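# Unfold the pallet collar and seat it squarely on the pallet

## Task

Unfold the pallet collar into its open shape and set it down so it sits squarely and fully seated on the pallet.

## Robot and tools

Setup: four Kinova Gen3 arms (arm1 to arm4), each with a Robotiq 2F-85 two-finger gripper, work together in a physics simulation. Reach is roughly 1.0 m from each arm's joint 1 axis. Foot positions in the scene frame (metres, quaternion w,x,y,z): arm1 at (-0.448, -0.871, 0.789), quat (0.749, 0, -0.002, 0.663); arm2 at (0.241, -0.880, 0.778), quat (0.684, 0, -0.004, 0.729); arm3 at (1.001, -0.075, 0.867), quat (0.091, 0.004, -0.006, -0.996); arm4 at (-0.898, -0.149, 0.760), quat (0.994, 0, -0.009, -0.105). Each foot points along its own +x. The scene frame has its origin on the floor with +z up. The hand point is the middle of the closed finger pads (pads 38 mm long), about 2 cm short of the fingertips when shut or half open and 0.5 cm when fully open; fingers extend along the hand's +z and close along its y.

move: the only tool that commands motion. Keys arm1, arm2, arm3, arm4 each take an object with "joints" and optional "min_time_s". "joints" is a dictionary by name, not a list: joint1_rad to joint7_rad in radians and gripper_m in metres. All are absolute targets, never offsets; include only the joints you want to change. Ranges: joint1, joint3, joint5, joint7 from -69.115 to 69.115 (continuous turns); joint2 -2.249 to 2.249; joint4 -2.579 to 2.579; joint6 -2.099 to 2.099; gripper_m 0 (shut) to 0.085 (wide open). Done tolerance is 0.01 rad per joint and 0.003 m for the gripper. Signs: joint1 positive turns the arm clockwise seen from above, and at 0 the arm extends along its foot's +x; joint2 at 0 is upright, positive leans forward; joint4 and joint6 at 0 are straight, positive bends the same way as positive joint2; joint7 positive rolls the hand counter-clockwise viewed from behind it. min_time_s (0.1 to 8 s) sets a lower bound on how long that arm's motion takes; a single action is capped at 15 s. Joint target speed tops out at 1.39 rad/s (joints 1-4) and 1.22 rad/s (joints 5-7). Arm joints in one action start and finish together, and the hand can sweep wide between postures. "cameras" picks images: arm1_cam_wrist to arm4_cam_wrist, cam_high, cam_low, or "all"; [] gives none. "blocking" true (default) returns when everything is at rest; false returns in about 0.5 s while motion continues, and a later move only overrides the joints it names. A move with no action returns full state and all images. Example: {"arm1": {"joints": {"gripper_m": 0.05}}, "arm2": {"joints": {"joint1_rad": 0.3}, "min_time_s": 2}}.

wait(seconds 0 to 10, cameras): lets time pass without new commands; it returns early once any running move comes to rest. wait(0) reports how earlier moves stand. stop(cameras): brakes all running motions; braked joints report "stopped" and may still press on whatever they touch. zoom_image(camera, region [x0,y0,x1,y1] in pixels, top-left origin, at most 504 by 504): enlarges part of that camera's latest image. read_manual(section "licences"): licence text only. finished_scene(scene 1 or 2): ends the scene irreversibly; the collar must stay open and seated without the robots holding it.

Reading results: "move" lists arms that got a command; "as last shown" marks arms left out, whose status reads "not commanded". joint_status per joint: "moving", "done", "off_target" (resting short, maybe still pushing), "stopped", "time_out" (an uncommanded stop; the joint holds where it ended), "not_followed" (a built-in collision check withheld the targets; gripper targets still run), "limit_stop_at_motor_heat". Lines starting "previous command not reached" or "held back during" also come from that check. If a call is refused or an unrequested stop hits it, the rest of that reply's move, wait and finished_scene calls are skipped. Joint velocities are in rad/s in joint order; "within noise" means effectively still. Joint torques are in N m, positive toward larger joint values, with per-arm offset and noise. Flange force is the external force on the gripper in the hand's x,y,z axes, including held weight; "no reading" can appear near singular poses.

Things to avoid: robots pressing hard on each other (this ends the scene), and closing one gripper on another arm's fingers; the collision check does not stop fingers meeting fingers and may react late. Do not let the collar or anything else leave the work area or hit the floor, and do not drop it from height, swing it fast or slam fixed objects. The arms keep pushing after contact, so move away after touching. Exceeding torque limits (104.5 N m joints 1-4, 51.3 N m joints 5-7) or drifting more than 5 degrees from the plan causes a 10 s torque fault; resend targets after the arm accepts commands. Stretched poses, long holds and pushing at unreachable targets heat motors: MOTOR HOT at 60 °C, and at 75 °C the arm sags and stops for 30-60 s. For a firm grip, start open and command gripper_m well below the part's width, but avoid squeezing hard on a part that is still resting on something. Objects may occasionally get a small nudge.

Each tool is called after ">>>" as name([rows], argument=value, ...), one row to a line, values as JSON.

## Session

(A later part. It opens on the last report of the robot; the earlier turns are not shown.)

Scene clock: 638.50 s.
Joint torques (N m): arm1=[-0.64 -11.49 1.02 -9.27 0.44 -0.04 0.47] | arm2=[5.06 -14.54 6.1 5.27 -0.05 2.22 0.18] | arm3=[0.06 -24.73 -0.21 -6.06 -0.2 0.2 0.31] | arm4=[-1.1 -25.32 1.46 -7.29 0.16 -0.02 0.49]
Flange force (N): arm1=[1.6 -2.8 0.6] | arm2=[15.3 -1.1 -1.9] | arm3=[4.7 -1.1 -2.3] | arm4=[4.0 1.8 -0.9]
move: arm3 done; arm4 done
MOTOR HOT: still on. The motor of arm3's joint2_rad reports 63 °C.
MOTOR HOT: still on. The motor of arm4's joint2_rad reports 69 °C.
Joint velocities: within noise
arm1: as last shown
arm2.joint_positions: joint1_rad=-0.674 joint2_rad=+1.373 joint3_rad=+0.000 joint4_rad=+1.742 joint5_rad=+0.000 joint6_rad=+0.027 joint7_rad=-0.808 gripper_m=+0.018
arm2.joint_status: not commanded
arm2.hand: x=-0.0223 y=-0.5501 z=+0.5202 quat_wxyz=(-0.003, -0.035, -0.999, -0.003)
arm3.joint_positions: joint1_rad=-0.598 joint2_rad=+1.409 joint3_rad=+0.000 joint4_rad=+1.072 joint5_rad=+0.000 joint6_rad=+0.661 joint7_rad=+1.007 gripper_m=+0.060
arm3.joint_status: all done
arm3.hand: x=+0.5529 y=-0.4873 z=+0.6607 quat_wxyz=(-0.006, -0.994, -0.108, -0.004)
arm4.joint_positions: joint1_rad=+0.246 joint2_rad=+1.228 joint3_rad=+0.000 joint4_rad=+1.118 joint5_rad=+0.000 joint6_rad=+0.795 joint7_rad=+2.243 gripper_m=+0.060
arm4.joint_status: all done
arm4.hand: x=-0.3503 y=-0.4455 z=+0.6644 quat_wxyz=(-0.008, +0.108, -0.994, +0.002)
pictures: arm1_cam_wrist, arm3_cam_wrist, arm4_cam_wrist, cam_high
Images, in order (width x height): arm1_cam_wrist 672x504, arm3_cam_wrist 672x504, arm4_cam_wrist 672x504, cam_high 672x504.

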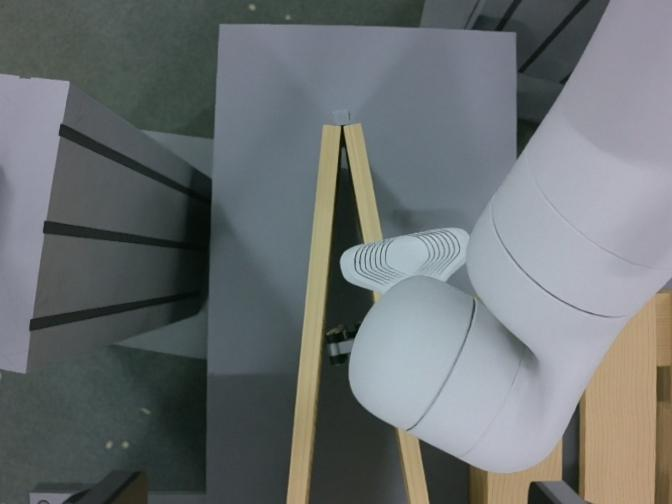

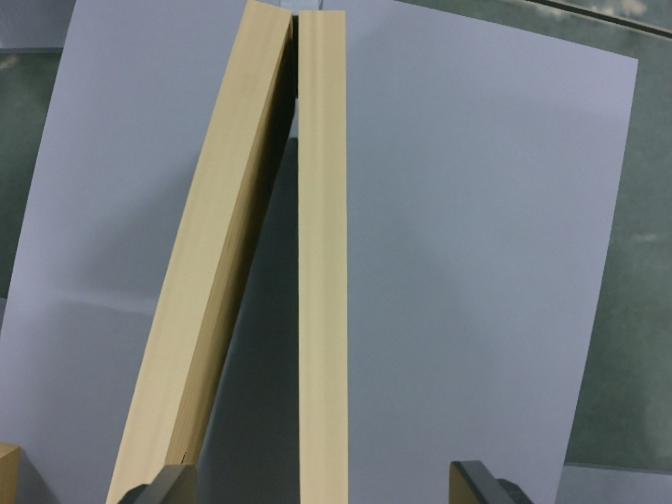

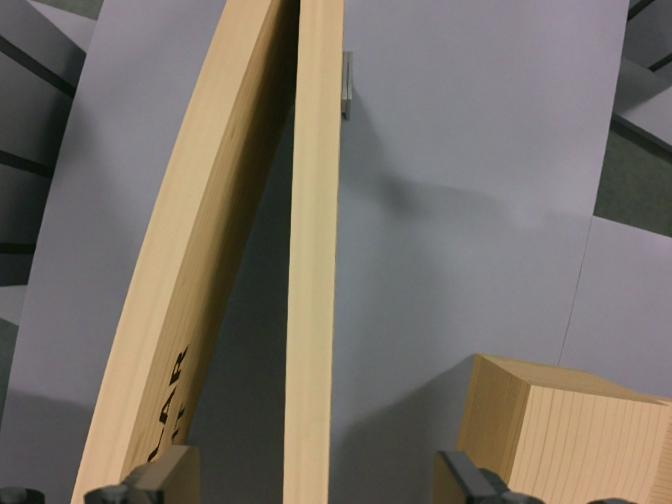

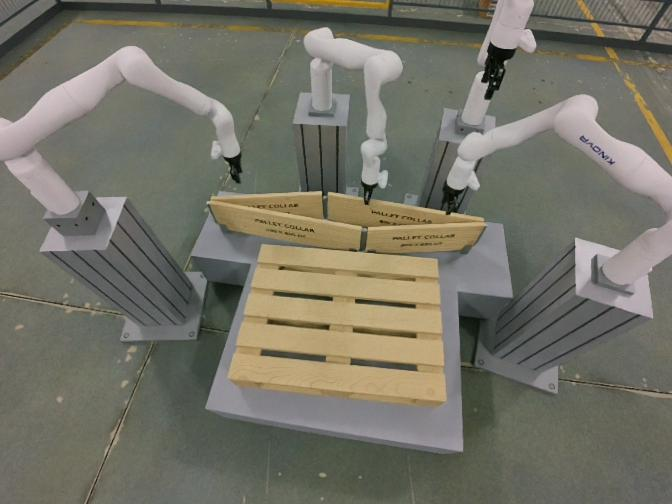

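>>> move(arm3={"joints":{"joint2_rad":1.7448,"joint4_rad":0.7326,"joint6_rad":0.6642},"min_time_s":2}, arm4={"joints":{"joint1_rad":0.2506,"joint2_rad":1.5215,"joint4_rad":0.9168,"joint6_rad":0.7033,"joint7_rad":2.248},"min_time_s":2}, cameras=["arm3_cam_wrist","arm4_cam_wrist"])

>>> move(arm3={"joints":{"gripper_m":0.006}}, arm4={"joints":{"gripper_m":0.006}}, cameras=["arm3_cam_wrist","arm4_cam_wrist","arm2_cam_wrist"])

Scene clock: 649.43 s.
Joint torques (N m): arm1=[-0.59 -11.5 1.01 -9.26 0.44 -0.06 0.47] | arm2=[5.1 -14.54 6.09 5.32 -0.09 2.27 0.15] | arm3=[0.09 -24.74 -0.19 -6.02 -0.19 0.19 0.32] | arm4=[-0.95 -25.93 1.6 -6.75 0.16 -0.06 0.45]
Flange force (N): arm1=[1.7 -2.8 0.6] | arm2=[15.3 -1.1 -1.8] | arm3=[5.6 -1.5 -3.9] | arm4=[4.5 2.5 -2.3]
move: arm3 done; arm4 done
MOTOR HOT: still on. The motor of arm3's joint2_rad reports 62 °C.
MOTOR HOT: still on. The motor of arm4's joint2_rad reports 67 °C.
Joint velocities: within noise
arm1, arm2: as last shown
arm3.joint_positions: joint1_rad=-0.598 joint2_rad=+1.745 joint3_rad=+0.000 joint4_rad=+0.733 joint5_rad=+0.000 joint6_rad=+0.664 joint7_rad=+1.007 gripper_m=+0.060
arm3.joint_status: all done
arm3.hand: x=+0.5541 y=-0.4889 z=+0.5208 quat_wxyz=(-0.006, -0.994, -0.108, -0.004)
arm4.joint_positions: joint1_rad=+0.251 joint2_rad=+1.521 joint3_rad=+0.000 joint4_rad=+0.917 joint5_rad=+0.000 joint6_rad=+0.703 joint7_rad=+2.248 gripper_m=+0.060
arm4.joint_status: all done
arm4.hand: x=-0.3469 y=-0.4499 z=+0.5241 quat_wxyz=(-0.008, +0.108, -0.994, +0.002)
Images, in order (width x height): arm3_cam_wrist 672x504, arm4_cam_wrist 672x504.

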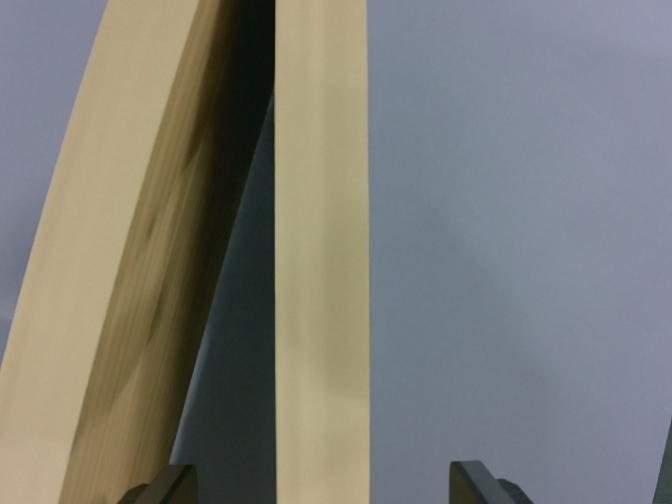

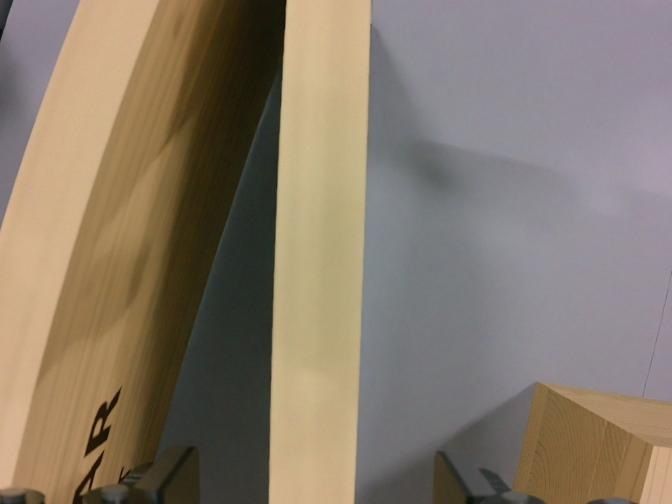

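Scene clock: 650.33 s.
Joint torques (N m): arm1=[-0.62 -11.49 1.02 -9.29 0.41 -0.06 0.45] | arm2=[4.84 -14.22 5.91 5.44 0.03 2.33 0.2] | arm3=[-0.19 -21.24 -0.74 -7.92 -0.34 -2.5 0.57] | arm4=[-1.05 -23.08 1.77 -5.94 0.56 -0.16 0.75]
Flange force (N): arm1=[1.6 -2.9 0.6] | arm2=[15.1 -0.7 -2.3] | arm3=[12.6 -5.6 -18.4] | arm4=[4.5 3.0 -7.2]
move: arm3 off_target; arm4 off_target
MOTOR HOT: still on. The motor of arm3's joint2_rad reports 62 °C.
MOTOR HOT: still on. The motor of arm4's joint2_rad reports 67 °C.
Joint velocities: within noise
arm1, arm2: as last shown
arm3.joint_positions: joint1_rad=-0.598 joint2_rad=+1.745 joint3_rad=+0.000 joint4_rad=+0.733 joint5_rad=+0.000 joint6_rad=+0.664 joint7_rad=+1.007 gripper_m=+0.018
arm3.joint_status: gripper_m off_target (ended at +0.018, target +0.006)
arm3.hand: x=+0.5540 y=-0.4888 z=+0.5208 quat_wxyz=(-0.006, -0.994, -0.108, -0.004)
arm4.joint_positions: joint1_rad=+0.251 joint2_rad=+1.521 joint3_rad=+0.000 joint4_rad=+0.917 joint5_rad=+0.000 joint6_rad=+0.703 joint7_rad=+2.248 gripper_m=+0.018
arm4.joint_status: gripper_m off_target (ended at +0.018, target +0.006)
arm4.hand: x=-0.3470 y=-0.4499 z=+0.5241 quat_wxyz=(-0.008, +0.108, -0.994, +0.002)
pictures: arm2_cam_wrist, arm3_cam_wrist, arm4_cam_wrist
Images, in order (width x height): arm2_cam_wrist 672x504, arm3_cam_wrist 672x504, arm4_cam_wrist 672x504.

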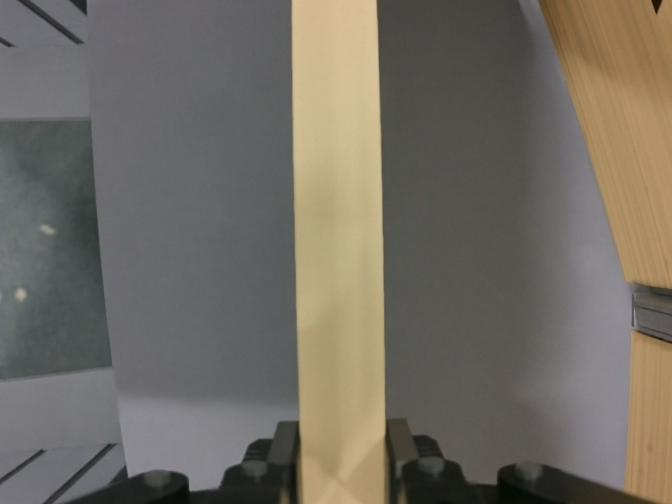

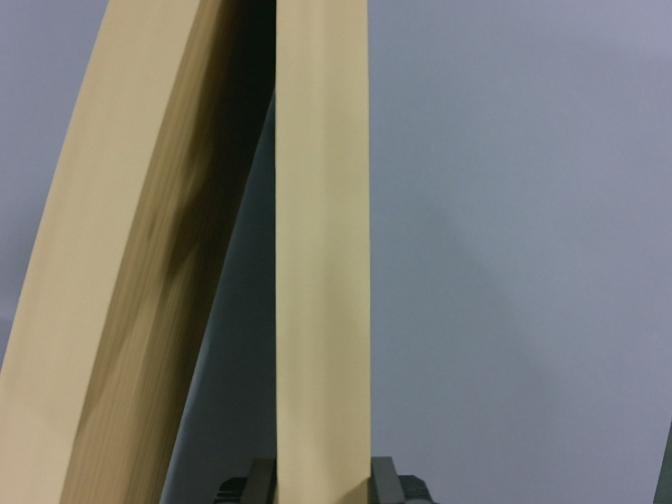

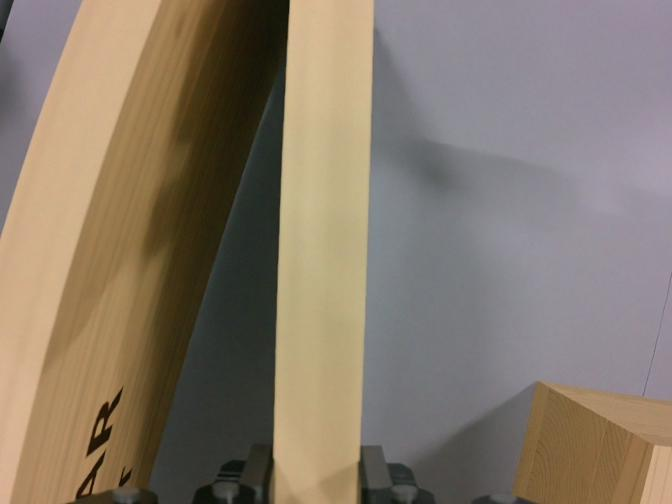

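>>> move(arm2={"joints":{"joint2_rad":1.1306,"joint4_rad":1.8823,"joint6_rad":0.1287},"min_time_s":2}, arm3={"joints":{"joint2_rad":1.497,"joint4_rad":1.0016,"joint6_rad":0.643},"min_time_s":2}, arm4={"joints":{"joint2_rad":1.3102,"joint4_rad":1.0693,"joint6_rad":0.7621},"min_time_s":2})

>>> move(arm2={"joints":{"joint2_rad":0.884,"joint4_rad":1.9486,"joint6_rad":0.309},"min_time_s":2}, arm3={"joints":{"joint2_rad":1.2857,"joint4_rad":1.1482,"joint6_rad":0.7077},"min_time_s":2}, arm4={"joints":{"joint2_rad":1.1284,"joint4_rad":1.1283,"joint6_rad":0.8849},"min_time_s":2}, cameras=["cam_low","cam_high"])

>>> move(arm2={"joints":{"joint1_rad":-0.5316,"joint2_rad":0.9035,"joint4_rad":1.8661,"joint6_rad":0.372,"joint7_rad":-0.646},"min_time_s":3}, arm3={"joints":{"joint1_rad":-0.3953,"joint2_rad":1.163,"joint4_rad":1.5606,"joint6_rad":0.418,"joint7_rad":1.482},"min_time_s":3}, arm4={"joints":{"joint1_rad":0.0977,"joint2_rad":1.0757,"joint4_rad":1.2608,"joint6_rad":0.8051,"joint7_rad":2.3677},"min_time_s":3}, cameras=["cam_high","cam_low"])

Scene clock: 725.30 s.
Joint torques (N m): arm1=[-0.6 -11.5 1 -9.29 0.41 -0.05 0.46] | arm2=[5.82 -20.46 6.64 4.69 0.07 2.79 -0.08] | arm3=[-1.86 -38.2 -1.72 -9.14 -0.87 0.63 0.16] | arm4=[3.99 -32.83 5.53 -3.76 0.97 5.05 0.09]
Flange force (N): arm1=[1.7 -2.9 0.6] | arm2=[16.9 -1.4 12.8] | arm3=[0.0 -2.3 21.3] | arm4=[-10.8 -1.2 21.1]
move: arm2 done; arm3 done; arm4 done
MOTOR HOT: cleared for the motors of arm3.
MOTOR HOT: cleared for the motors of arm4.
Joint velocities: within noise
arm1: as last shown
arm2.joint_positions: joint1_rad=-0.674 joint2_rad=+1.131 joint3_rad=+0.000 joint4_rad=+1.882 joint5_rad=+0.000 joint6_rad=+0.129 joint7_rad=-0.808 gripper_m=+0.018
arm2.joint_status: all done
arm2.hand: x=-0.0228 y=-0.5507 z=+0.6191 quat_wxyz=(-0.003, -0.035, -0.999, -0.003)
arm3.joint_positions: joint1_rad=-0.598 joint2_rad=+1.497 joint3_rad=+0.000 joint4_rad=+1.002 joint5_rad=+0.000 joint6_rad=+0.643 joint7_rad=+1.007 gripper_m=+0.018
arm3.joint_status: all done
arm3.hand: x=+0.5532 y=-0.4877 z=+0.6206 quat_wxyz=(-0.006, -0.994, -0.108, -0.004)
arm4.joint_positions: joint1_rad=+0.251 joint2_rad=+1.310 joint3_rad=+0.000 joint4_rad=+1.069 joint5_rad=+0.000 joint6_rad=+0.762 joint7_rad=+2.248 gripper_m=+0.018
arm4.joint_status: all done
arm4.hand: x=-0.3486 y=-0.4496 z=+0.6241 quat_wxyz=(-0.008, +0.108, -0.994, +0.002)
pictures: none

Scene clock: 727.60 s.
Joint torques (N m): arm1=[-0.63 -11.5 1.03 -9.26 0.39 -0.06 0.46] | arm2=[7.18 -19.57 7.84 4.29 0.99 3.79 -0.02] | arm3=[-0.59 -38.63 -0.84 -10.77 -0.78 0.1 -0.07] | arm4=[4.7 -32.73 5.93 -4.13 1.25 5.92 -0.09]
Flange force (N): arm1=[1.6 -2.8 0.5] | arm2=[21.8 -1.4 13.2] | arm3=[1.8 -1.3 21.7] | arm4=[-13.3 -2.1 21.9]
move: arm2 done; arm3 done; arm4 done
Joint velocities: within noise
arm1: as last shown
arm2.joint_positions: joint1_rad=-0.674 joint2_rad=+0.884 joint3_rad=+0.000 joint4_rad=+1.949 joint5_rad=+0.000 joint6_rad=+0.309 joint7_rad=-0.808 gripper_m=+0.018
arm2.joint_status: all done
arm2.hand: x=-0.0234 y=-0.5512 z=+0.7189 quat_wxyz=(-0.003, -0.035, -0.999, -0.003)
arm3.joint_positions: joint1_rad=-0.598 joint2_rad=+1.286 joint3_rad=+0.000 joint4_rad=+1.148 joint5_rad=+0.000 joint6_rad=+0.708 joint7_rad=+1.007 gripper_m=+0.018
arm3.joint_status: all done
arm3.hand: x=+0.5523 y=-0.4867 z=+0.7206 quat_wxyz=(-0.006, -0.994, -0.108, -0.004)
arm4.joint_positions: joint1_rad=+0.251 joint2_rad=+1.128 joint3_rad=+0.000 joint4_rad=+1.128 joint5_rad=+0.000 joint6_rad=+0.885 joint7_rad=+2.248 gripper_m=+0.018
arm4.joint_status: all done
arm4.hand: x=-0.3503 y=-0.4493 z=+0.7241 quat_wxyz=(-0.008, +0.108, -0.994, +0.002)
pictures: cam_high, cam_low
Images, in order (width x height): cam_high 672x504, cam_low 672x504.

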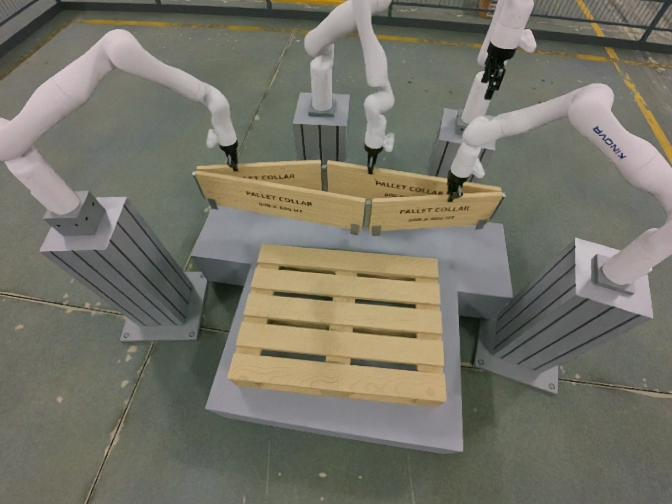

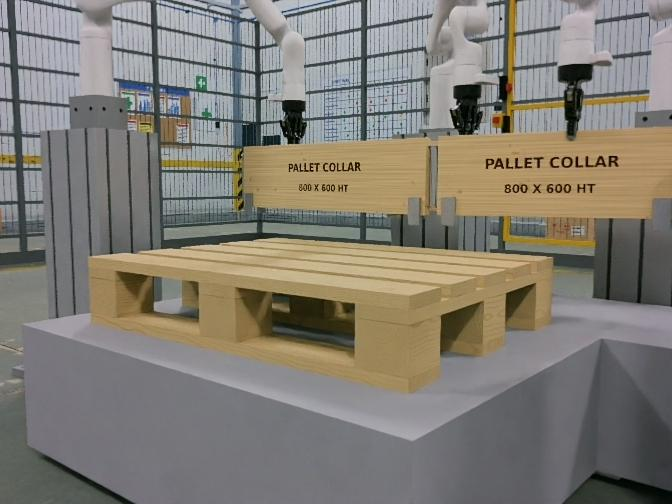

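Scene clock: 730.90 s.
Joint torques (N m): arm1=[-0.62 -11.49 1.03 -9.29 0.44 -0.03 0.47] | arm2=[6.35 -23 7.05 -4.04 1.12 -0.26 -0.03] | arm3=[-3.58 -35.49 -3.85 -8.48 -0.5 -0.8 0.91] | arm4=[1.57 -35.2 3.82 -7.45 1.29 3.44 1.02]
Flange force (N): arm1=[1.7 -2.9 0.7] | arm2=[12.0 -7.4 8.3] | arm3=[3.1 -4.5 23.4] | arm4=[-6.5 -1.3 24.2]
move: arm2 done; arm3 done; arm4 done
TORQUE WARNING: arm3's joint2_rad reached its warning level (56.7 N m). A warning alone does not stop the arm.
Joint velocities: within noise
arm1.joint_positions: joint1_rad=+0.072 joint2_rad=+0.166 joint3_rad=+0.000 joint4_rad=+1.492 joint5_rad=+0.000 joint6_rad=+1.484 joint7_rad=+0.194 gripper_m=+0.085
arm1.joint_status: not commanded
arm1.hand: x=-0.3505 y=-0.5013 z=+1.1513 quat_wxyz=(-0.001, +0.000, -1.000, -0.001)
arm2.joint_positions: joint1_rad=-0.531 joint2_rad=+0.904 joint3_rad=+0.000 joint4_rad=+1.866 joint5_rad=+0.000 joint6_rad=+0.372 joint7_rad=-0.646 gripper_m=+0.018
arm2.joint_status: all done
arm2.hand: x=+0.0126 y=-0.4973 z=+0.7196 quat_wxyz=(-0.003, -0.026, -1.000, -0.003)
arm3.joint_positions: joint1_rad=-0.395 joint2_rad=+1.163 joint3_rad=+0.000 joint4_rad=+1.561 joint5_rad=+0.000 joint6_rad=+0.418 joint7_rad=+1.482 gripper_m=+0.018
arm3.joint_status: all done
arm3.hand: x=+0.5580 y=-0.3363 z=+0.7193 quat_wxyz=(-0.006, -0.970, -0.242, -0.003)
arm4.joint_positions: joint1_rad=+0.098 joint2_rad=+1.076 joint3_rad=+0.000 joint4_rad=+1.261 joint5_rad=+0.000 joint6_rad=+0.805 joint7_rad=+2.368 gripper_m=+0.018
arm4.joint_status: all done
arm4.hand: x=-0.3365 y=-0.3545 z=+0.7252 quat_wxyz=(-0.008, +0.242, -0.970, +0.003)
Images, in order (width x height): cam_high 672x504, cam_low 672x504.

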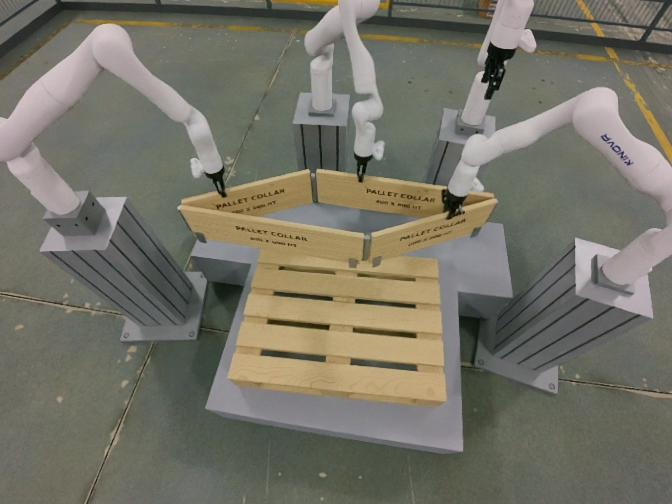

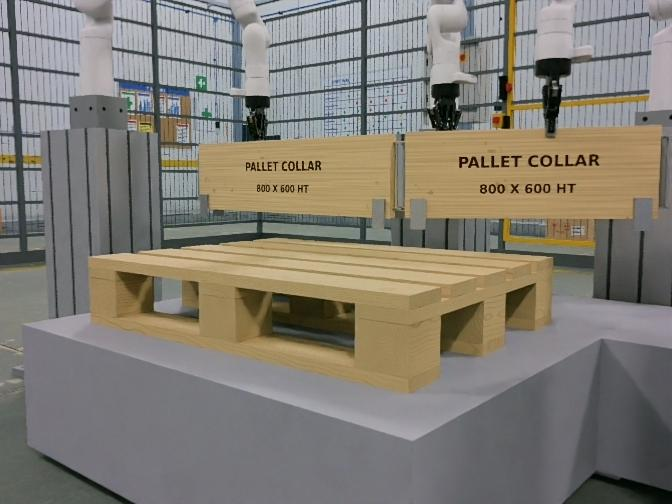

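Wonderful. Continue.

>>> move(arm2={"joints":{"joint1_rad":-0.4047,"joint2_rad":0.9342,"joint4_rad":1.7532,"joint6_rad":0.4542,"joint7_rad":-0.4999},"min_time_s":3}, arm3={"joints":{"joint1_rad":-0.1222,"joint2_rad":1.1329,"joint4_rad":1.6928,"joint6_rad":0.3159,"joint7_rad":2.0344},"min_time_s":3}, arm4={"joints":{"joint1_rad":-0.049,"joint2_rad":1.0341,"joint4_rad":1.3722,"joint6_rad":0.7353,"joint7_rad":2.5002},"min_time_s":3})

>>> move(arm2={"joints":{"joint1_rad":-0.2934,"joint2_rad":0.979,"joint4_rad":1.6075,"joint6_rad":0.5551,"joint7_rad":-0.3693},"min_time_s":3}, arm3={"joints":{"joint1_rad":0.1394,"joint2_rad":1.1543,"joint4_rad":1.5973,"joint6_rad":0.39,"joint7_rad":2.5752},"min_time_s":3}, arm4={"joints":{"joint1_rad":-0.1854,"joint2_rad":1.0007,"joint4_rad":1.4644,"joint6_rad":0.6765,"joint7_rad":2.6431},"min_time_s":3}, cameras=["cam_high"])

>>> move(arm2={"joints":{"joint1_rad":-0.199,"joint2_rad":1.0378,"joint4_rad":1.4332,"joint6_rad":0.6706,"joint7_rad":-0.2557},"min_time_s":3}, arm3={"joints":{"joint1_rad":0.3173,"joint2_rad":1.2257,"joint4_rad":1.335,"joint6_rad":0.5809,"joint7_rad":3.0323},"min_time_s":3}, arm4={"joints":{"joint1_rad":-0.3018,"joint2_rad":0.9731,"joint4_rad":1.5425,"joint6_rad":0.626,"joint7_rad":2.806},"min_time_s":3})

>>> move(arm2={"joints":{"joint1_rad":-0.118,"joint2_rad":1.1147,"joint4_rad":1.2213,"joint6_rad":0.8056,"joint7_rad":-0.1555},"min_time_s":3}, arm3={"joints":{"joint1_rad":0.4154,"joint2_rad":1.352,"joint4_rad":0.9579,"joint6_rad":0.8317,"joint7_rad":3.401},"min_time_s":3}, arm4={"joints":{"joint1_rad":-0.396,"joint2_rad":0.9536,"joint4_rad":1.5999,"joint6_rad":0.5881,"joint7_rad":2.9823},"min_time_s":3}, cameras=["all"])

Scene clock: 748.43 s.
Joint torques (N m): arm1=[-0.61 -11.47 1.01 -9.31 0.42 -0.05 0.47] | arm2=[9.48 -29.2 10.75 -13.81 2.04 -5.04 -0.38] | arm3=[-8.15 -37.5 -8.24 -12.47 0.2 -3.6 2.14] | arm4=[1.19 -37.23 4.5 -11.67 2.47 0.23 1.97]
Flange force (N): arm1=[1.7 -3.0 0.7] | arm2=[10.8 -21.3 7.5] | arm3=[16.4 -4.4 23.5] | arm4=[-2.5 5.1 24.5]
move: arm2 done; arm3 done; arm4 done
TORQUE WARNING: arm3's joint2_rad reached its warning level (56.7 N m). A warning alone does not stop the arm.
Joint velocities: within noise
arm1: as last shown
arm2.joint_positions: joint1_rad=-0.405 joint2_rad=+0.934 joint3_rad=+0.000 joint4_rad=+1.753 joint5_rad=+0.000 joint6_rad=+0.454 joint7_rad=-0.500 gripper_m=+0.018
arm2.joint_status: all done
arm2.hand: x=+0.0486 y=-0.4433 z=+0.7203 quat_wxyz=(-0.003, -0.016, -1.000, -0.003)
arm3.joint_positions: joint1_rad=-0.122 joint2_rad=+1.133 joint3_rad=+0.000 joint4_rad=+1.693 joint5_rad=+0.000 joint6_rad=+0.316 joint7_rad=+2.034 gripper_m=+0.018
arm3.joint_status: all done
arm3.hand: x=+0.5380 y=-0.1964 z=+0.7176 quat_wxyz=(-0.007, -0.927, -0.374, -0.002)
arm4.joint_positions: joint1_rad=-0.049 joint2_rad=+1.034 joint3_rad=+0.000 joint4_rad=+1.372 joint5_rad=+0.000 joint6_rad=+0.735 joint7_rad=+2.500 gripper_m=+0.018
arm4.joint_status: all done
arm4.hand: x=-0.3366 y=-0.2663 z=+0.7249 quat_wxyz=(-0.007, +0.374, -0.927, +0.004)
pictures: none

Scene clock: 751.73 s.
Joint torques (N m): arm1=[-0.59 -11.48 1.04 -9.26 0.43 -0.03 0.47] | arm2=[10.62 -37.82 11.73 -27.46 2.63 -12 -0.6] | arm3=[-17.34 -44.22 -17.87 -20.33 -1.75 -6.98 2.42] | arm4=[2.49 -42.75 6.84 -21.34 4.03 -6.09 2.63]
Flange force (N): arm1=[1.7 -2.8 0.6] | arm2=[6.5 -41.6 6.2] | arm3=[36.5 5.6 24.6] | arm4=[0.7 21.1 24.8]
move: arm2 done; arm3 done; arm4 done
TORQUE WARNING: arm3's joint2_rad reached its warning level (56.7 N m). A warning alone does not stop the arm.
Joint velocities: within noise
arm1: as last shown
arm2.joint_positions: joint1_rad=-0.293 joint2_rad=+0.979 joint3_rad=+0.000 joint4_rad=+1.607 joint5_rad=+0.000 joint6_rad=+0.555 joint7_rad=-0.369 gripper_m=+0.018
arm2.joint_status: all done
arm2.hand: x=+0.0848 y=-0.3884 z=+0.7207 quat_wxyz=(-0.003, -0.006, -1.000, -0.003)
arm3.joint_positions: joint1_rad=+0.139 joint2_rad=+1.154 joint3_rad=+0.000 joint4_rad=+1.597 joint5_rad=+0.000 joint6_rad=+0.390 joint7_rad=+2.575 gripper_m=+0.018
arm3.joint_status: all done
arm3.hand: x=+0.4973 y=-0.0734 z=+0.7158 quat_wxyz=(-0.007, -0.866, -0.500, -0.001)
arm4.joint_positions: joint1_rad=-0.185 joint2_rad=+1.001 joint3_rad=+0.000 joint4_rad=+1.464 joint5_rad=+0.000 joint6_rad=+0.676 joint7_rad=+2.643 gripper_m=+0.018
arm4.joint_status: all done
arm4.hand: x=-0.3474 y=-0.1884 z=+0.7245 quat_wxyz=(-0.007, +0.500, -0.866, +0.005)
Images, in order (width x height): cam_high 672x504.

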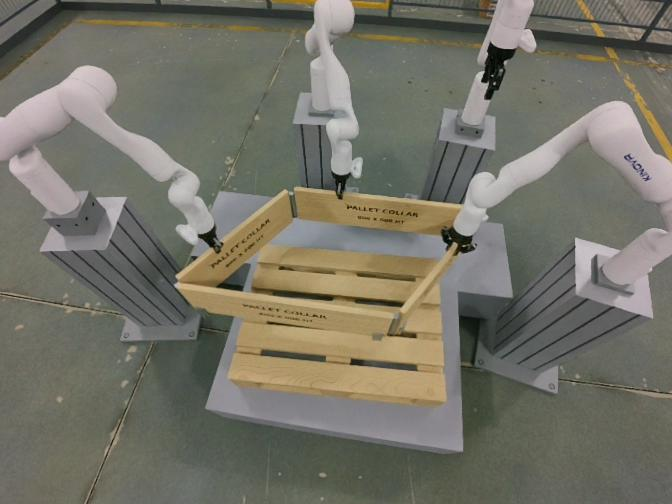

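Scene clock: 755.03 s.
Joint torques (N m): arm1=[-0.61 -11.49 1.02 -9.27 0.41 -0.05 0.48] | arm2=[7.84 -49.91 8.58 -46.84 2 -22.52 -0.78] | arm3=[-36.29 -49.25 -34.55 -23.73 -8.02 -7.44 2.54] | arm4=[7.41 -48.74 13.31 -32.03 6.55 -12.63 3.03]
Flange force (N): arm1=[1.7 -2.8 0.6] | arm2=[-3.3 -74.8 3.7] | arm3=[60.3 20.2 25.8] | arm4=[-7.2 41.4 25.3]
move: arm2 done; arm3 done; arm4 done
TORQUE WARNING: arm3's joint2_rad reached its warning level (56.7 N m). A warning alone does not stop the arm.
Joint velocities: within noise
arm1: as last shown
arm2.joint_positions: joint1_rad=-0.199 joint2_rad=+1.038 joint3_rad=+0.000 joint4_rad=+1.433 joint5_rad=+0.000 joint6_rad=+0.671 joint7_rad=-0.256 gripper_m=+0.018
arm2.joint_status: all done
arm2.hand: x=+0.1206 y=-0.3344 z=+0.7211 quat_wxyz=(-0.003, +0.003, -1.000, -0.003)
arm3.joint_positions: joint1_rad=+0.317 joint2_rad=+1.226 joint3_rad=+0.000 joint4_rad=+1.335 joint5_rad=+0.000 joint6_rad=+0.581 joint7_rad=+3.032 gripper_m=+0.018
arm3.joint_status: all done
arm3.hand: x=+0.4424 y=+0.0245 z=+0.7143 quat_wxyz=(-0.007, -0.788, -0.615, +0.000)
arm4.joint_positions: joint1_rad=-0.302 joint2_rad=+0.973 joint3_rad=+0.000 joint4_rad=+1.543 joint5_rad=+0.000 joint6_rad=+0.626 joint7_rad=+2.806 gripper_m=+0.018
arm4.joint_status: all done
arm4.hand: x=-0.3655 y=-0.1260 z=+0.7242 quat_wxyz=(-0.006, +0.616, -0.788, +0.006)
pictures: none

Scene clock: 758.33 s.
Joint torques (N m): arm1=[-0.61 -11.48 1.06 -9.29 0.42 -0.05 0.46] | arm2=[-8.02 -59.44 -6.87 -59.51 -3.95 -30.31 -0.97] | arm3=[-52.21 -48.64 -41.69 -19.32 -15.52 -3.56 2.57] | arm4=[12.44 -54.17 20.02 -42.16 8.78 -18.61 3.3]
Flange force (N): arm1=[1.7 -2.9 0.6] | arm2=[-26.7 -99.2 2.5] | arm3=[69.8 33.5 26.4] | arm4=[-23.1 58.2 25.3]
move: arm2 done; arm3 done; arm4 done
MOTOR HOT: the motor of arm4's joint2_rad reports 60 °C; the controller stops that arm at 75 °C. To cool a motor, set the load down, stop pushing, or move to a pose that needs little force.
TORQUE WARNING: arm2's joint2_rad reached its warning level (56.7 N m). A warning alone does not stop the arm.
Joint velocities: within noise
arm1: as last shown
arm2.joint_positions: joint1_rad=-0.118 joint2_rad=+1.115 joint3_rad=+0.000 joint4_rad=+1.226 joint5_rad=+0.000 joint6_rad=+0.806 joint7_rad=-0.156 gripper_m=+0.018
arm2.joint_status: all done
arm2.hand: x=+0.1572 y=-0.2830 z=+0.7206 quat_wxyz=(-0.003, +0.013, -1.000, +0.000)
arm3.joint_positions: joint1_rad=+0.415 joint2_rad=+1.352 joint3_rad=+0.000 joint4_rad=+0.958 joint5_rad=+0.000 joint6_rad=+0.832 joint7_rad=+3.401 gripper_m=+0.018
arm3.joint_status: all done
arm3.hand: x=+0.3824 y=+0.0962 z=+0.7131 quat_wxyz=(-0.007, -0.698, -0.716, +0.001)
arm4.joint_positions: joint1_rad=-0.396 joint2_rad=+0.956 joint3_rad=+0.000 joint4_rad=+1.600 joint5_rad=+0.000 joint6_rad=+0.588 joint7_rad=+2.982 gripper_m=+0.018
arm4.joint_status: all done
arm4.hand: x=-0.3852 y=-0.0788 z=+0.7223 quat_wxyz=(-0.004, +0.716, -0.698, +0.006)
pictures: arm1_cam_wrist, arm2_cam_wrist, arm3_cam_wrist, arm4_cam_wrist, cam_high, cam_low
Images, in order (width x height): arm1_cam_wrist 672x504, arm2_cam_wrist 672x504, arm3_cam_wrist 672x504, arm4_cam_wrist 672x504, cam_high 672x504, cam_low 672x504.

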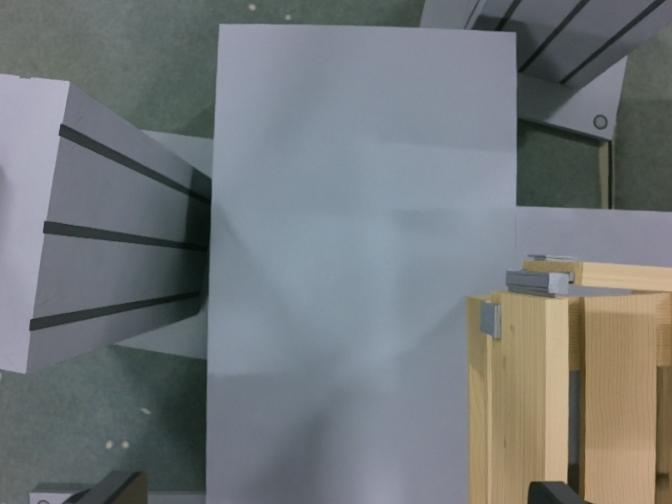

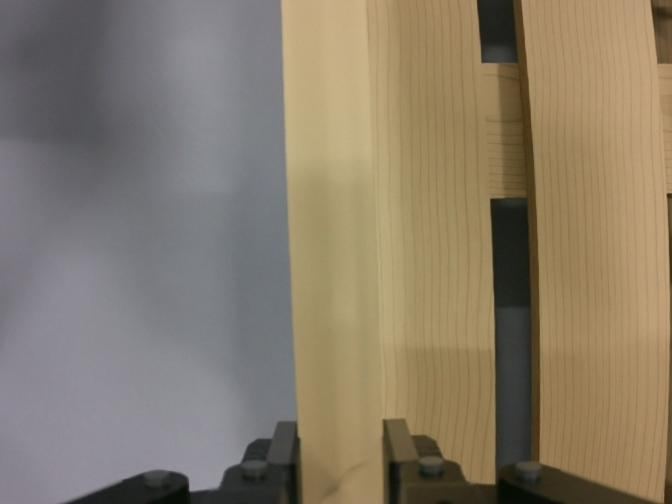

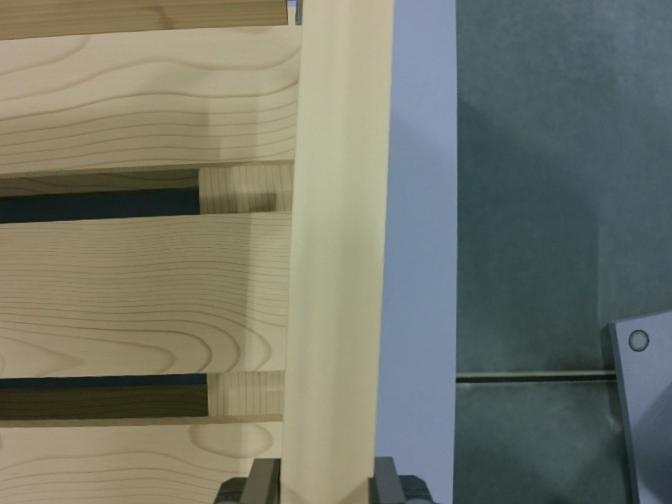

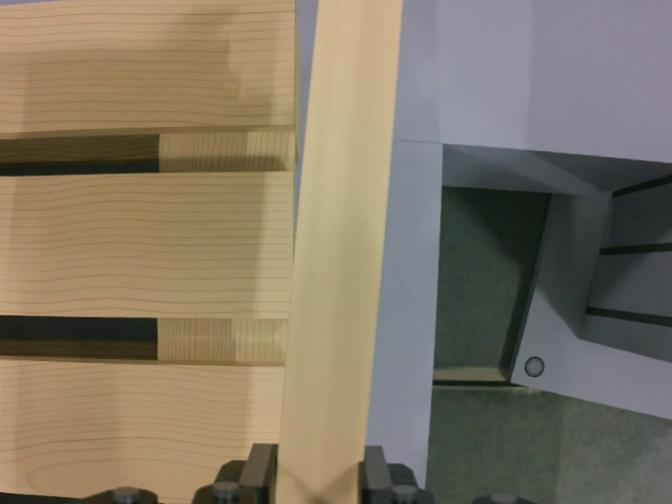

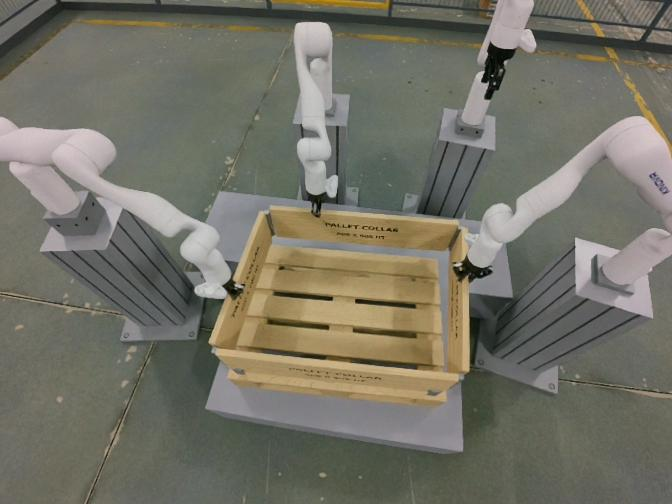

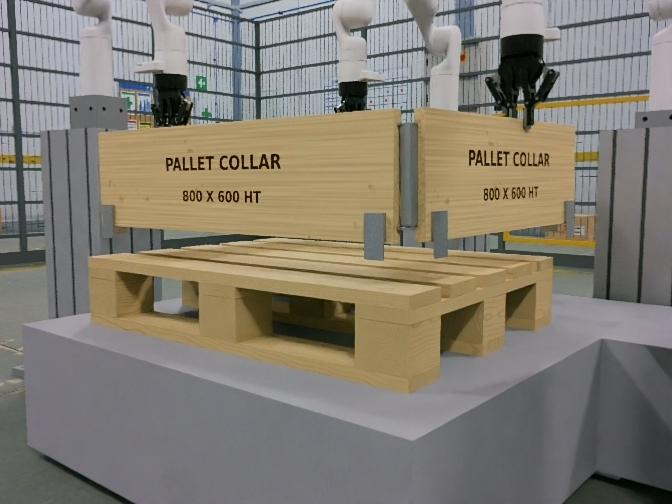

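>>> move(arm2={"joints":{"joint1_rad":-0.0623,"joint2_rad":1.1517,"joint4_rad":1.1241,"joint6_rad":0.8658,"joint7_rad":-0.0998},"min_time_s":3}, arm3={"joints":{"joint1_rad":0.4618,"joint2_rad":1.3513,"joint4_rad":0.9602,"joint6_rad":0.8301,"joint7_rad":3.5434},"min_time_s":3}, arm4={"joints":{"joint1_rad":-0.4281,"joint2_rad":0.9769,"joint4_rad":1.5315,"joint6_rad":0.6332,"joint7_rad":3.0461},"min_time_s":3}, cameras=["all"])

>>> zoom_image(camera="cam_high", region=[190, 190, 490, 430])

Scene clock: 811.80 s.
Joint torques (N m): arm1=[-0.61 -11.46 1.03 -9.31 0.42 -0.07 0.46] | arm2=[-13.61 -60.64 -11.79 -58.6 -6.69 -30.31 -1.37] | arm3=[-48.43 -37.66 -38.2 -7.65 -13.24 3.19 3.65] | arm4=[12.52 -49.66 19.67 -33.13 9.68 -13.21 3.99]
Flange force (N): arm1=[1.7 -3.0 0.6] | arm2=[-30.3 -99.6 2.9] | arm3=[66.0 22.0 23.6] | arm4=[-27.9 41.3 25.6]
move: arm2 done; arm3 done; arm4 done
MOTOR HOT: the motor of arm2's joint4_rad reports 62 °C; the controller stops that arm at 75 °C. To cool a motor, set the load down, stop pushing, or move to a pose that needs little force.
MOTOR HOT: still on. The motor of arm4's joint2_rad reports 72 °C.
TORQUE WARNING: arm2's joint2_rad reached its warning level (56.7 N m). A warning alone does not stop the arm.
Joint velocities: within noise
arm1: as last shown
arm2.joint_positions: joint1_rad=-0.062 joint2_rad=+1.152 joint3_rad=+0.000 joint4_rad=+1.124 joint5_rad=+0.000 joint6_rad=+0.866 joint7_rad=-0.100 gripper_m=+0.018
arm2.joint_status: all done
arm2.hand: x=+0.1877 y=-0.2576 z=+0.7220 quat_wxyz=(-0.003, +0.013, -1.000, -0.003)
arm3.joint_positions: joint1_rad=+0.462 joint2_rad=+1.351 joint3_rad=+0.000 joint4_rad=+0.960 joint5_rad=+0.000 joint6_rad=+0.830 joint7_rad=+3.543 gripper_m=+0.018
arm3.joint_status: all done
arm3.hand: x=+0.3915 y=+0.1247 z=+0.7128 quat_wxyz=(-0.007, -0.663, -0.749, +0.001)
arm4.joint_positions: joint1_rad=-0.428 joint2_rad=+0.977 joint3_rad=+0.000 joint4_rad=+1.531 joint5_rad=+0.000 joint6_rad=+0.633 joint7_rad=+3.046 gripper_m=+0.018
arm4.joint_status: all done
arm4.hand: x=-0.3701 y=-0.0585 z=+0.7239 quat_wxyz=(-0.005, +0.749, -0.663, +0.007)
pictures: arm1_cam_wrist, arm2_cam_wrist, arm3_cam_wrist, arm4_cam_wrist, cam_high, cam_low
Images, in order (width x height): arm1_cam_wrist 672x504, arm2_cam_wrist 672x504, arm3_cam_wrist 672x504, arm4_cam_wrist 672x504, cam_high 672x504, cam_low 672x504.

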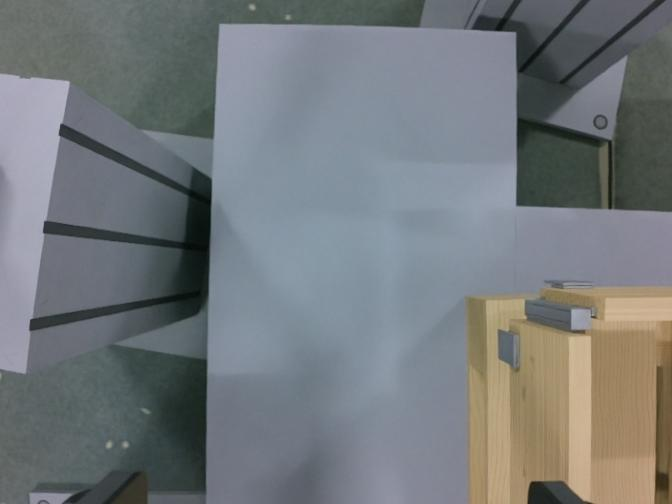

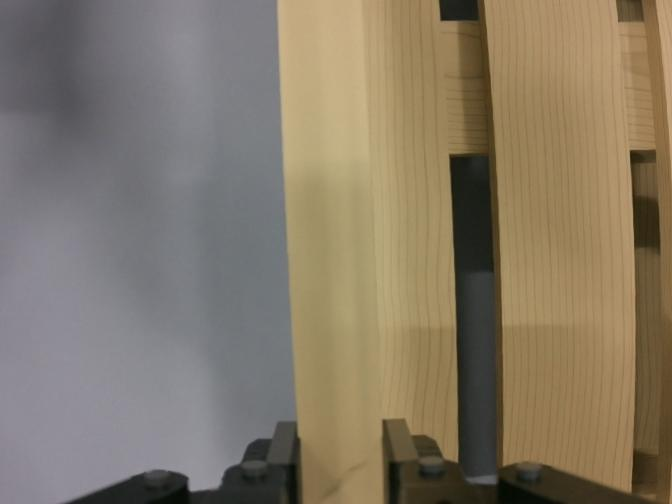

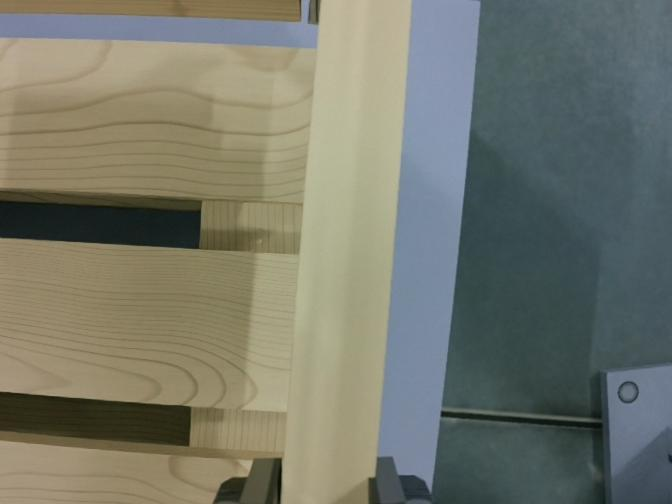

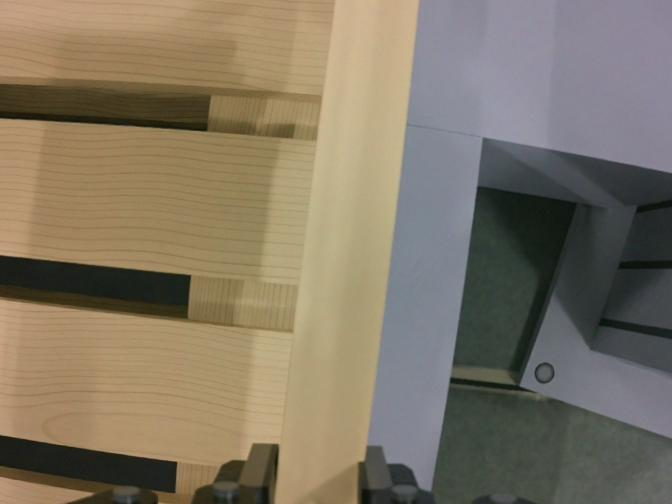

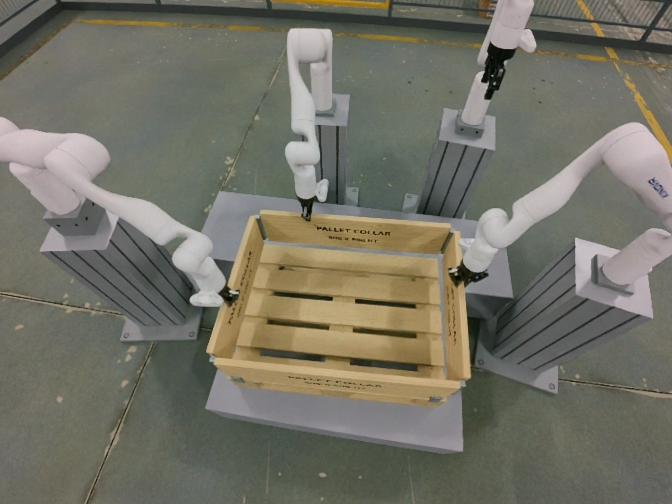

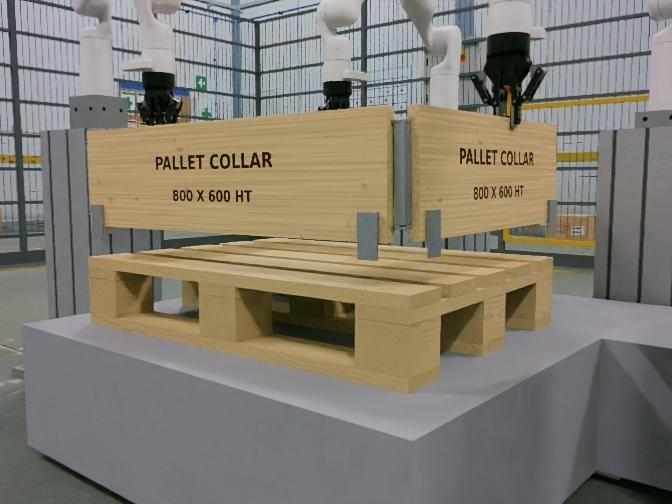

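Scaled by 1.680 from the camera's image (finer frame: 960x720).

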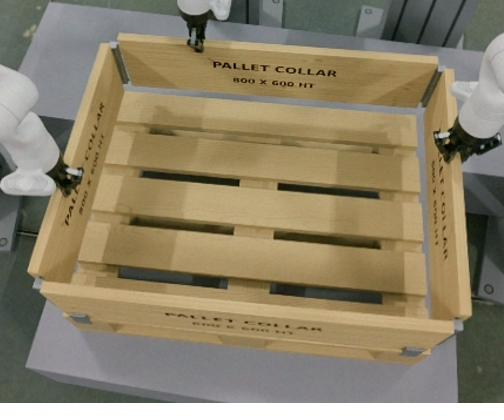

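>>> move(arm2={"joints":{"joint1_rad":-0.0398,"joint2_rad":1.2169,"joint4_rad":1.1085,"joint6_rad":0.8162,"joint7_rad":-0.0773},"min_time_s":2}, arm3={"joints":{"joint1_rad":0.4693,"joint2_rad":1.383,"joint4_rad":0.9999,"joint6_rad":0.7587,"joint7_rad":3.5509},"min_time_s":2}, arm4={"joints":{"joint1_rad":-0.4245,"joint2_rad":1.0682,"joint4_rad":1.4636,"joint6_rad":0.6098,"joint7_rad":3.0498},"min_time_s":2}, cameras=["cam_high","cam_low","arm3_cam_wrist","arm4_cam_wrist","arm1_cam_wrist"])

>>> zoom_image(camera="cam_high", region=[190, 190, 490, 430])

>>> zoom_image(camera="cam_low", region=[60, 180, 560, 320])

Scene clock: 836.93 s.
Joint torques (N m): arm1=[-0.61 -11.47 1.03 -9.28 0.42 -0.04 0.47] | arm2=[-14.34 -59.25 -13.07 -55.23 -7.1 -27.91 -1.27] | arm3=[-45.83 -40.24 -37.92 -8.34 -12.14 2.61 3.47] | arm4=[12.61 -51.41 20.2 -32.23 9.27 -12.53 3.85]
Flange force (N): arm1=[1.7 -2.9 0.7] | arm2=[-29.0 -96.3 -1.2] | arm3=[63.5 21.9 28.0] | arm4=[-27.1 41.1 25.3]
move: arm2 done; arm3 done; arm4 done
MOTOR HOT: still on. The motor of arm2's joint2_rad reports 68 °C.
MOTOR HOT: still on. The motor of arm4's joint2_rad reports 72 °C.
TORQUE WARNING: arm2's joint2_rad reached its warning level (56.7 N m). A warning alone does not stop the arm.
Joint velocities: within noise
arm1: as last shown
arm2.joint_positions: joint1_rad=-0.040 joint2_rad=+1.217 joint3_rad=+0.000 joint4_rad=+1.108 joint5_rad=+0.000 joint6_rad=+0.819 joint7_rad=-0.077 gripper_m=+0.018
arm2.joint_status: all done
arm2.hand: x=+0.2020 y=-0.2573 z=+0.6850 quat_wxyz=(-0.003, +0.013, -1.000, -0.001)
arm3.joint_positions: joint1_rad=+0.469 joint2_rad=+1.383 joint3_rad=+0.000 joint4_rad=+1.000 joint5_rad=+0.000 joint6_rad=+0.759 joint7_rad=+3.551 gripper_m=+0.018
arm3.joint_status: all done
arm3.hand: x=+0.4058 y=+0.1253 z=+0.6838 quat_wxyz=(-0.007, -0.663, -0.749, +0.001)
arm4.joint_positions: joint1_rad=-0.425 joint2_rad=+1.068 joint3_rad=+0.000 joint4_rad=+1.464 joint5_rad=+0.000 joint6_rad=+0.610 joint7_rad=+3.050 gripper_m=+0.018
arm4.joint_status: all done
arm4.hand: x=-0.3554 y=-0.0576 z=+0.6871 quat_wxyz=(-0.005, +0.749, -0.663, +0.007)
pictures: arm1_cam_wrist, arm3_cam_wrist, arm4_cam_wrist, cam_high, cam_low
Images, in order (width x height): arm1_cam_wrist 672x504, arm3_cam_wrist 672x504, arm4_cam_wrist 672x504, cam_high 672x504, cam_low 672x504.

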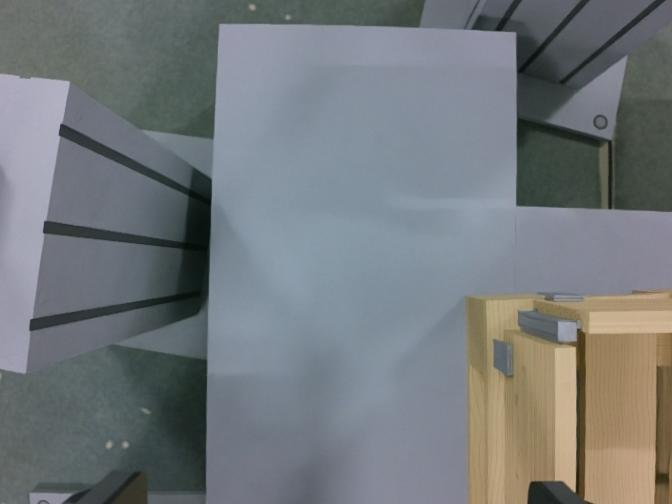

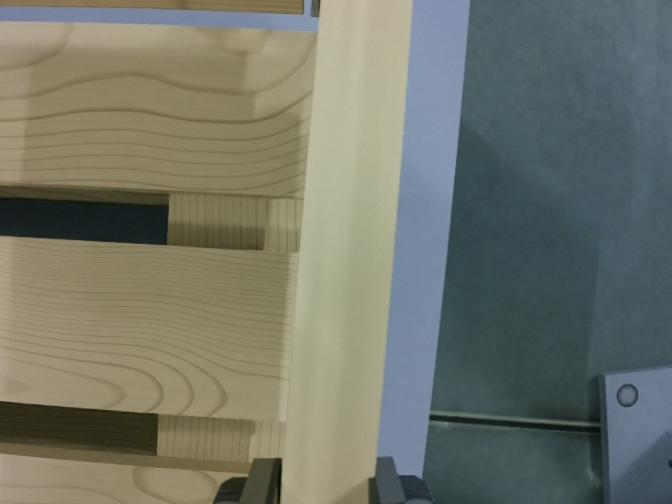

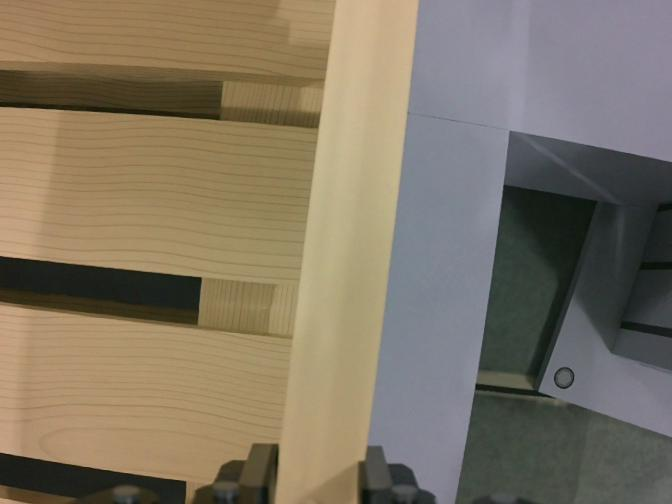

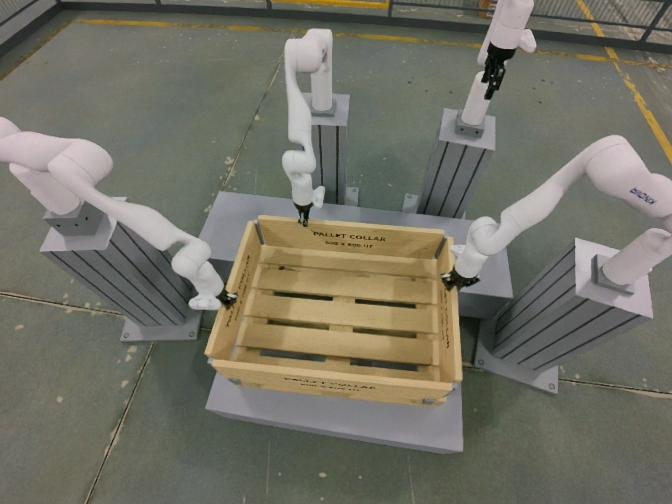

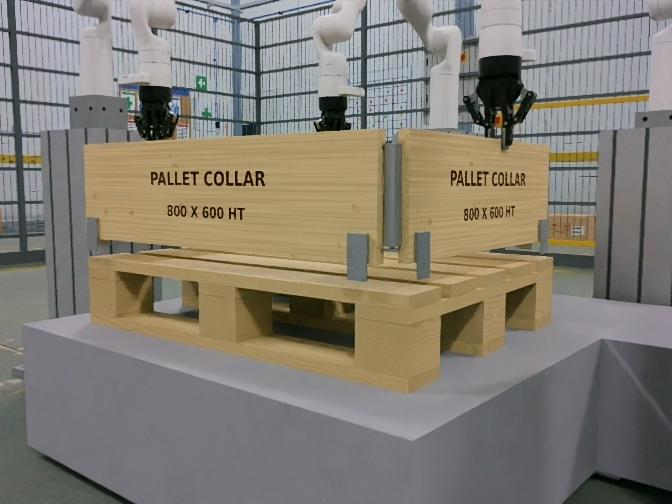

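Scaled by 1.680 from the camera's image (finer frame: 960x720).

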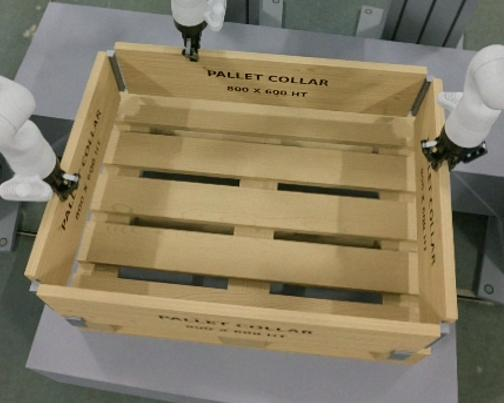

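Scaled by 1.008 from the camera's image (finer frame: 960x720).

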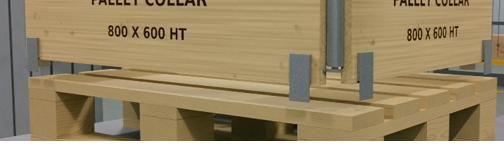

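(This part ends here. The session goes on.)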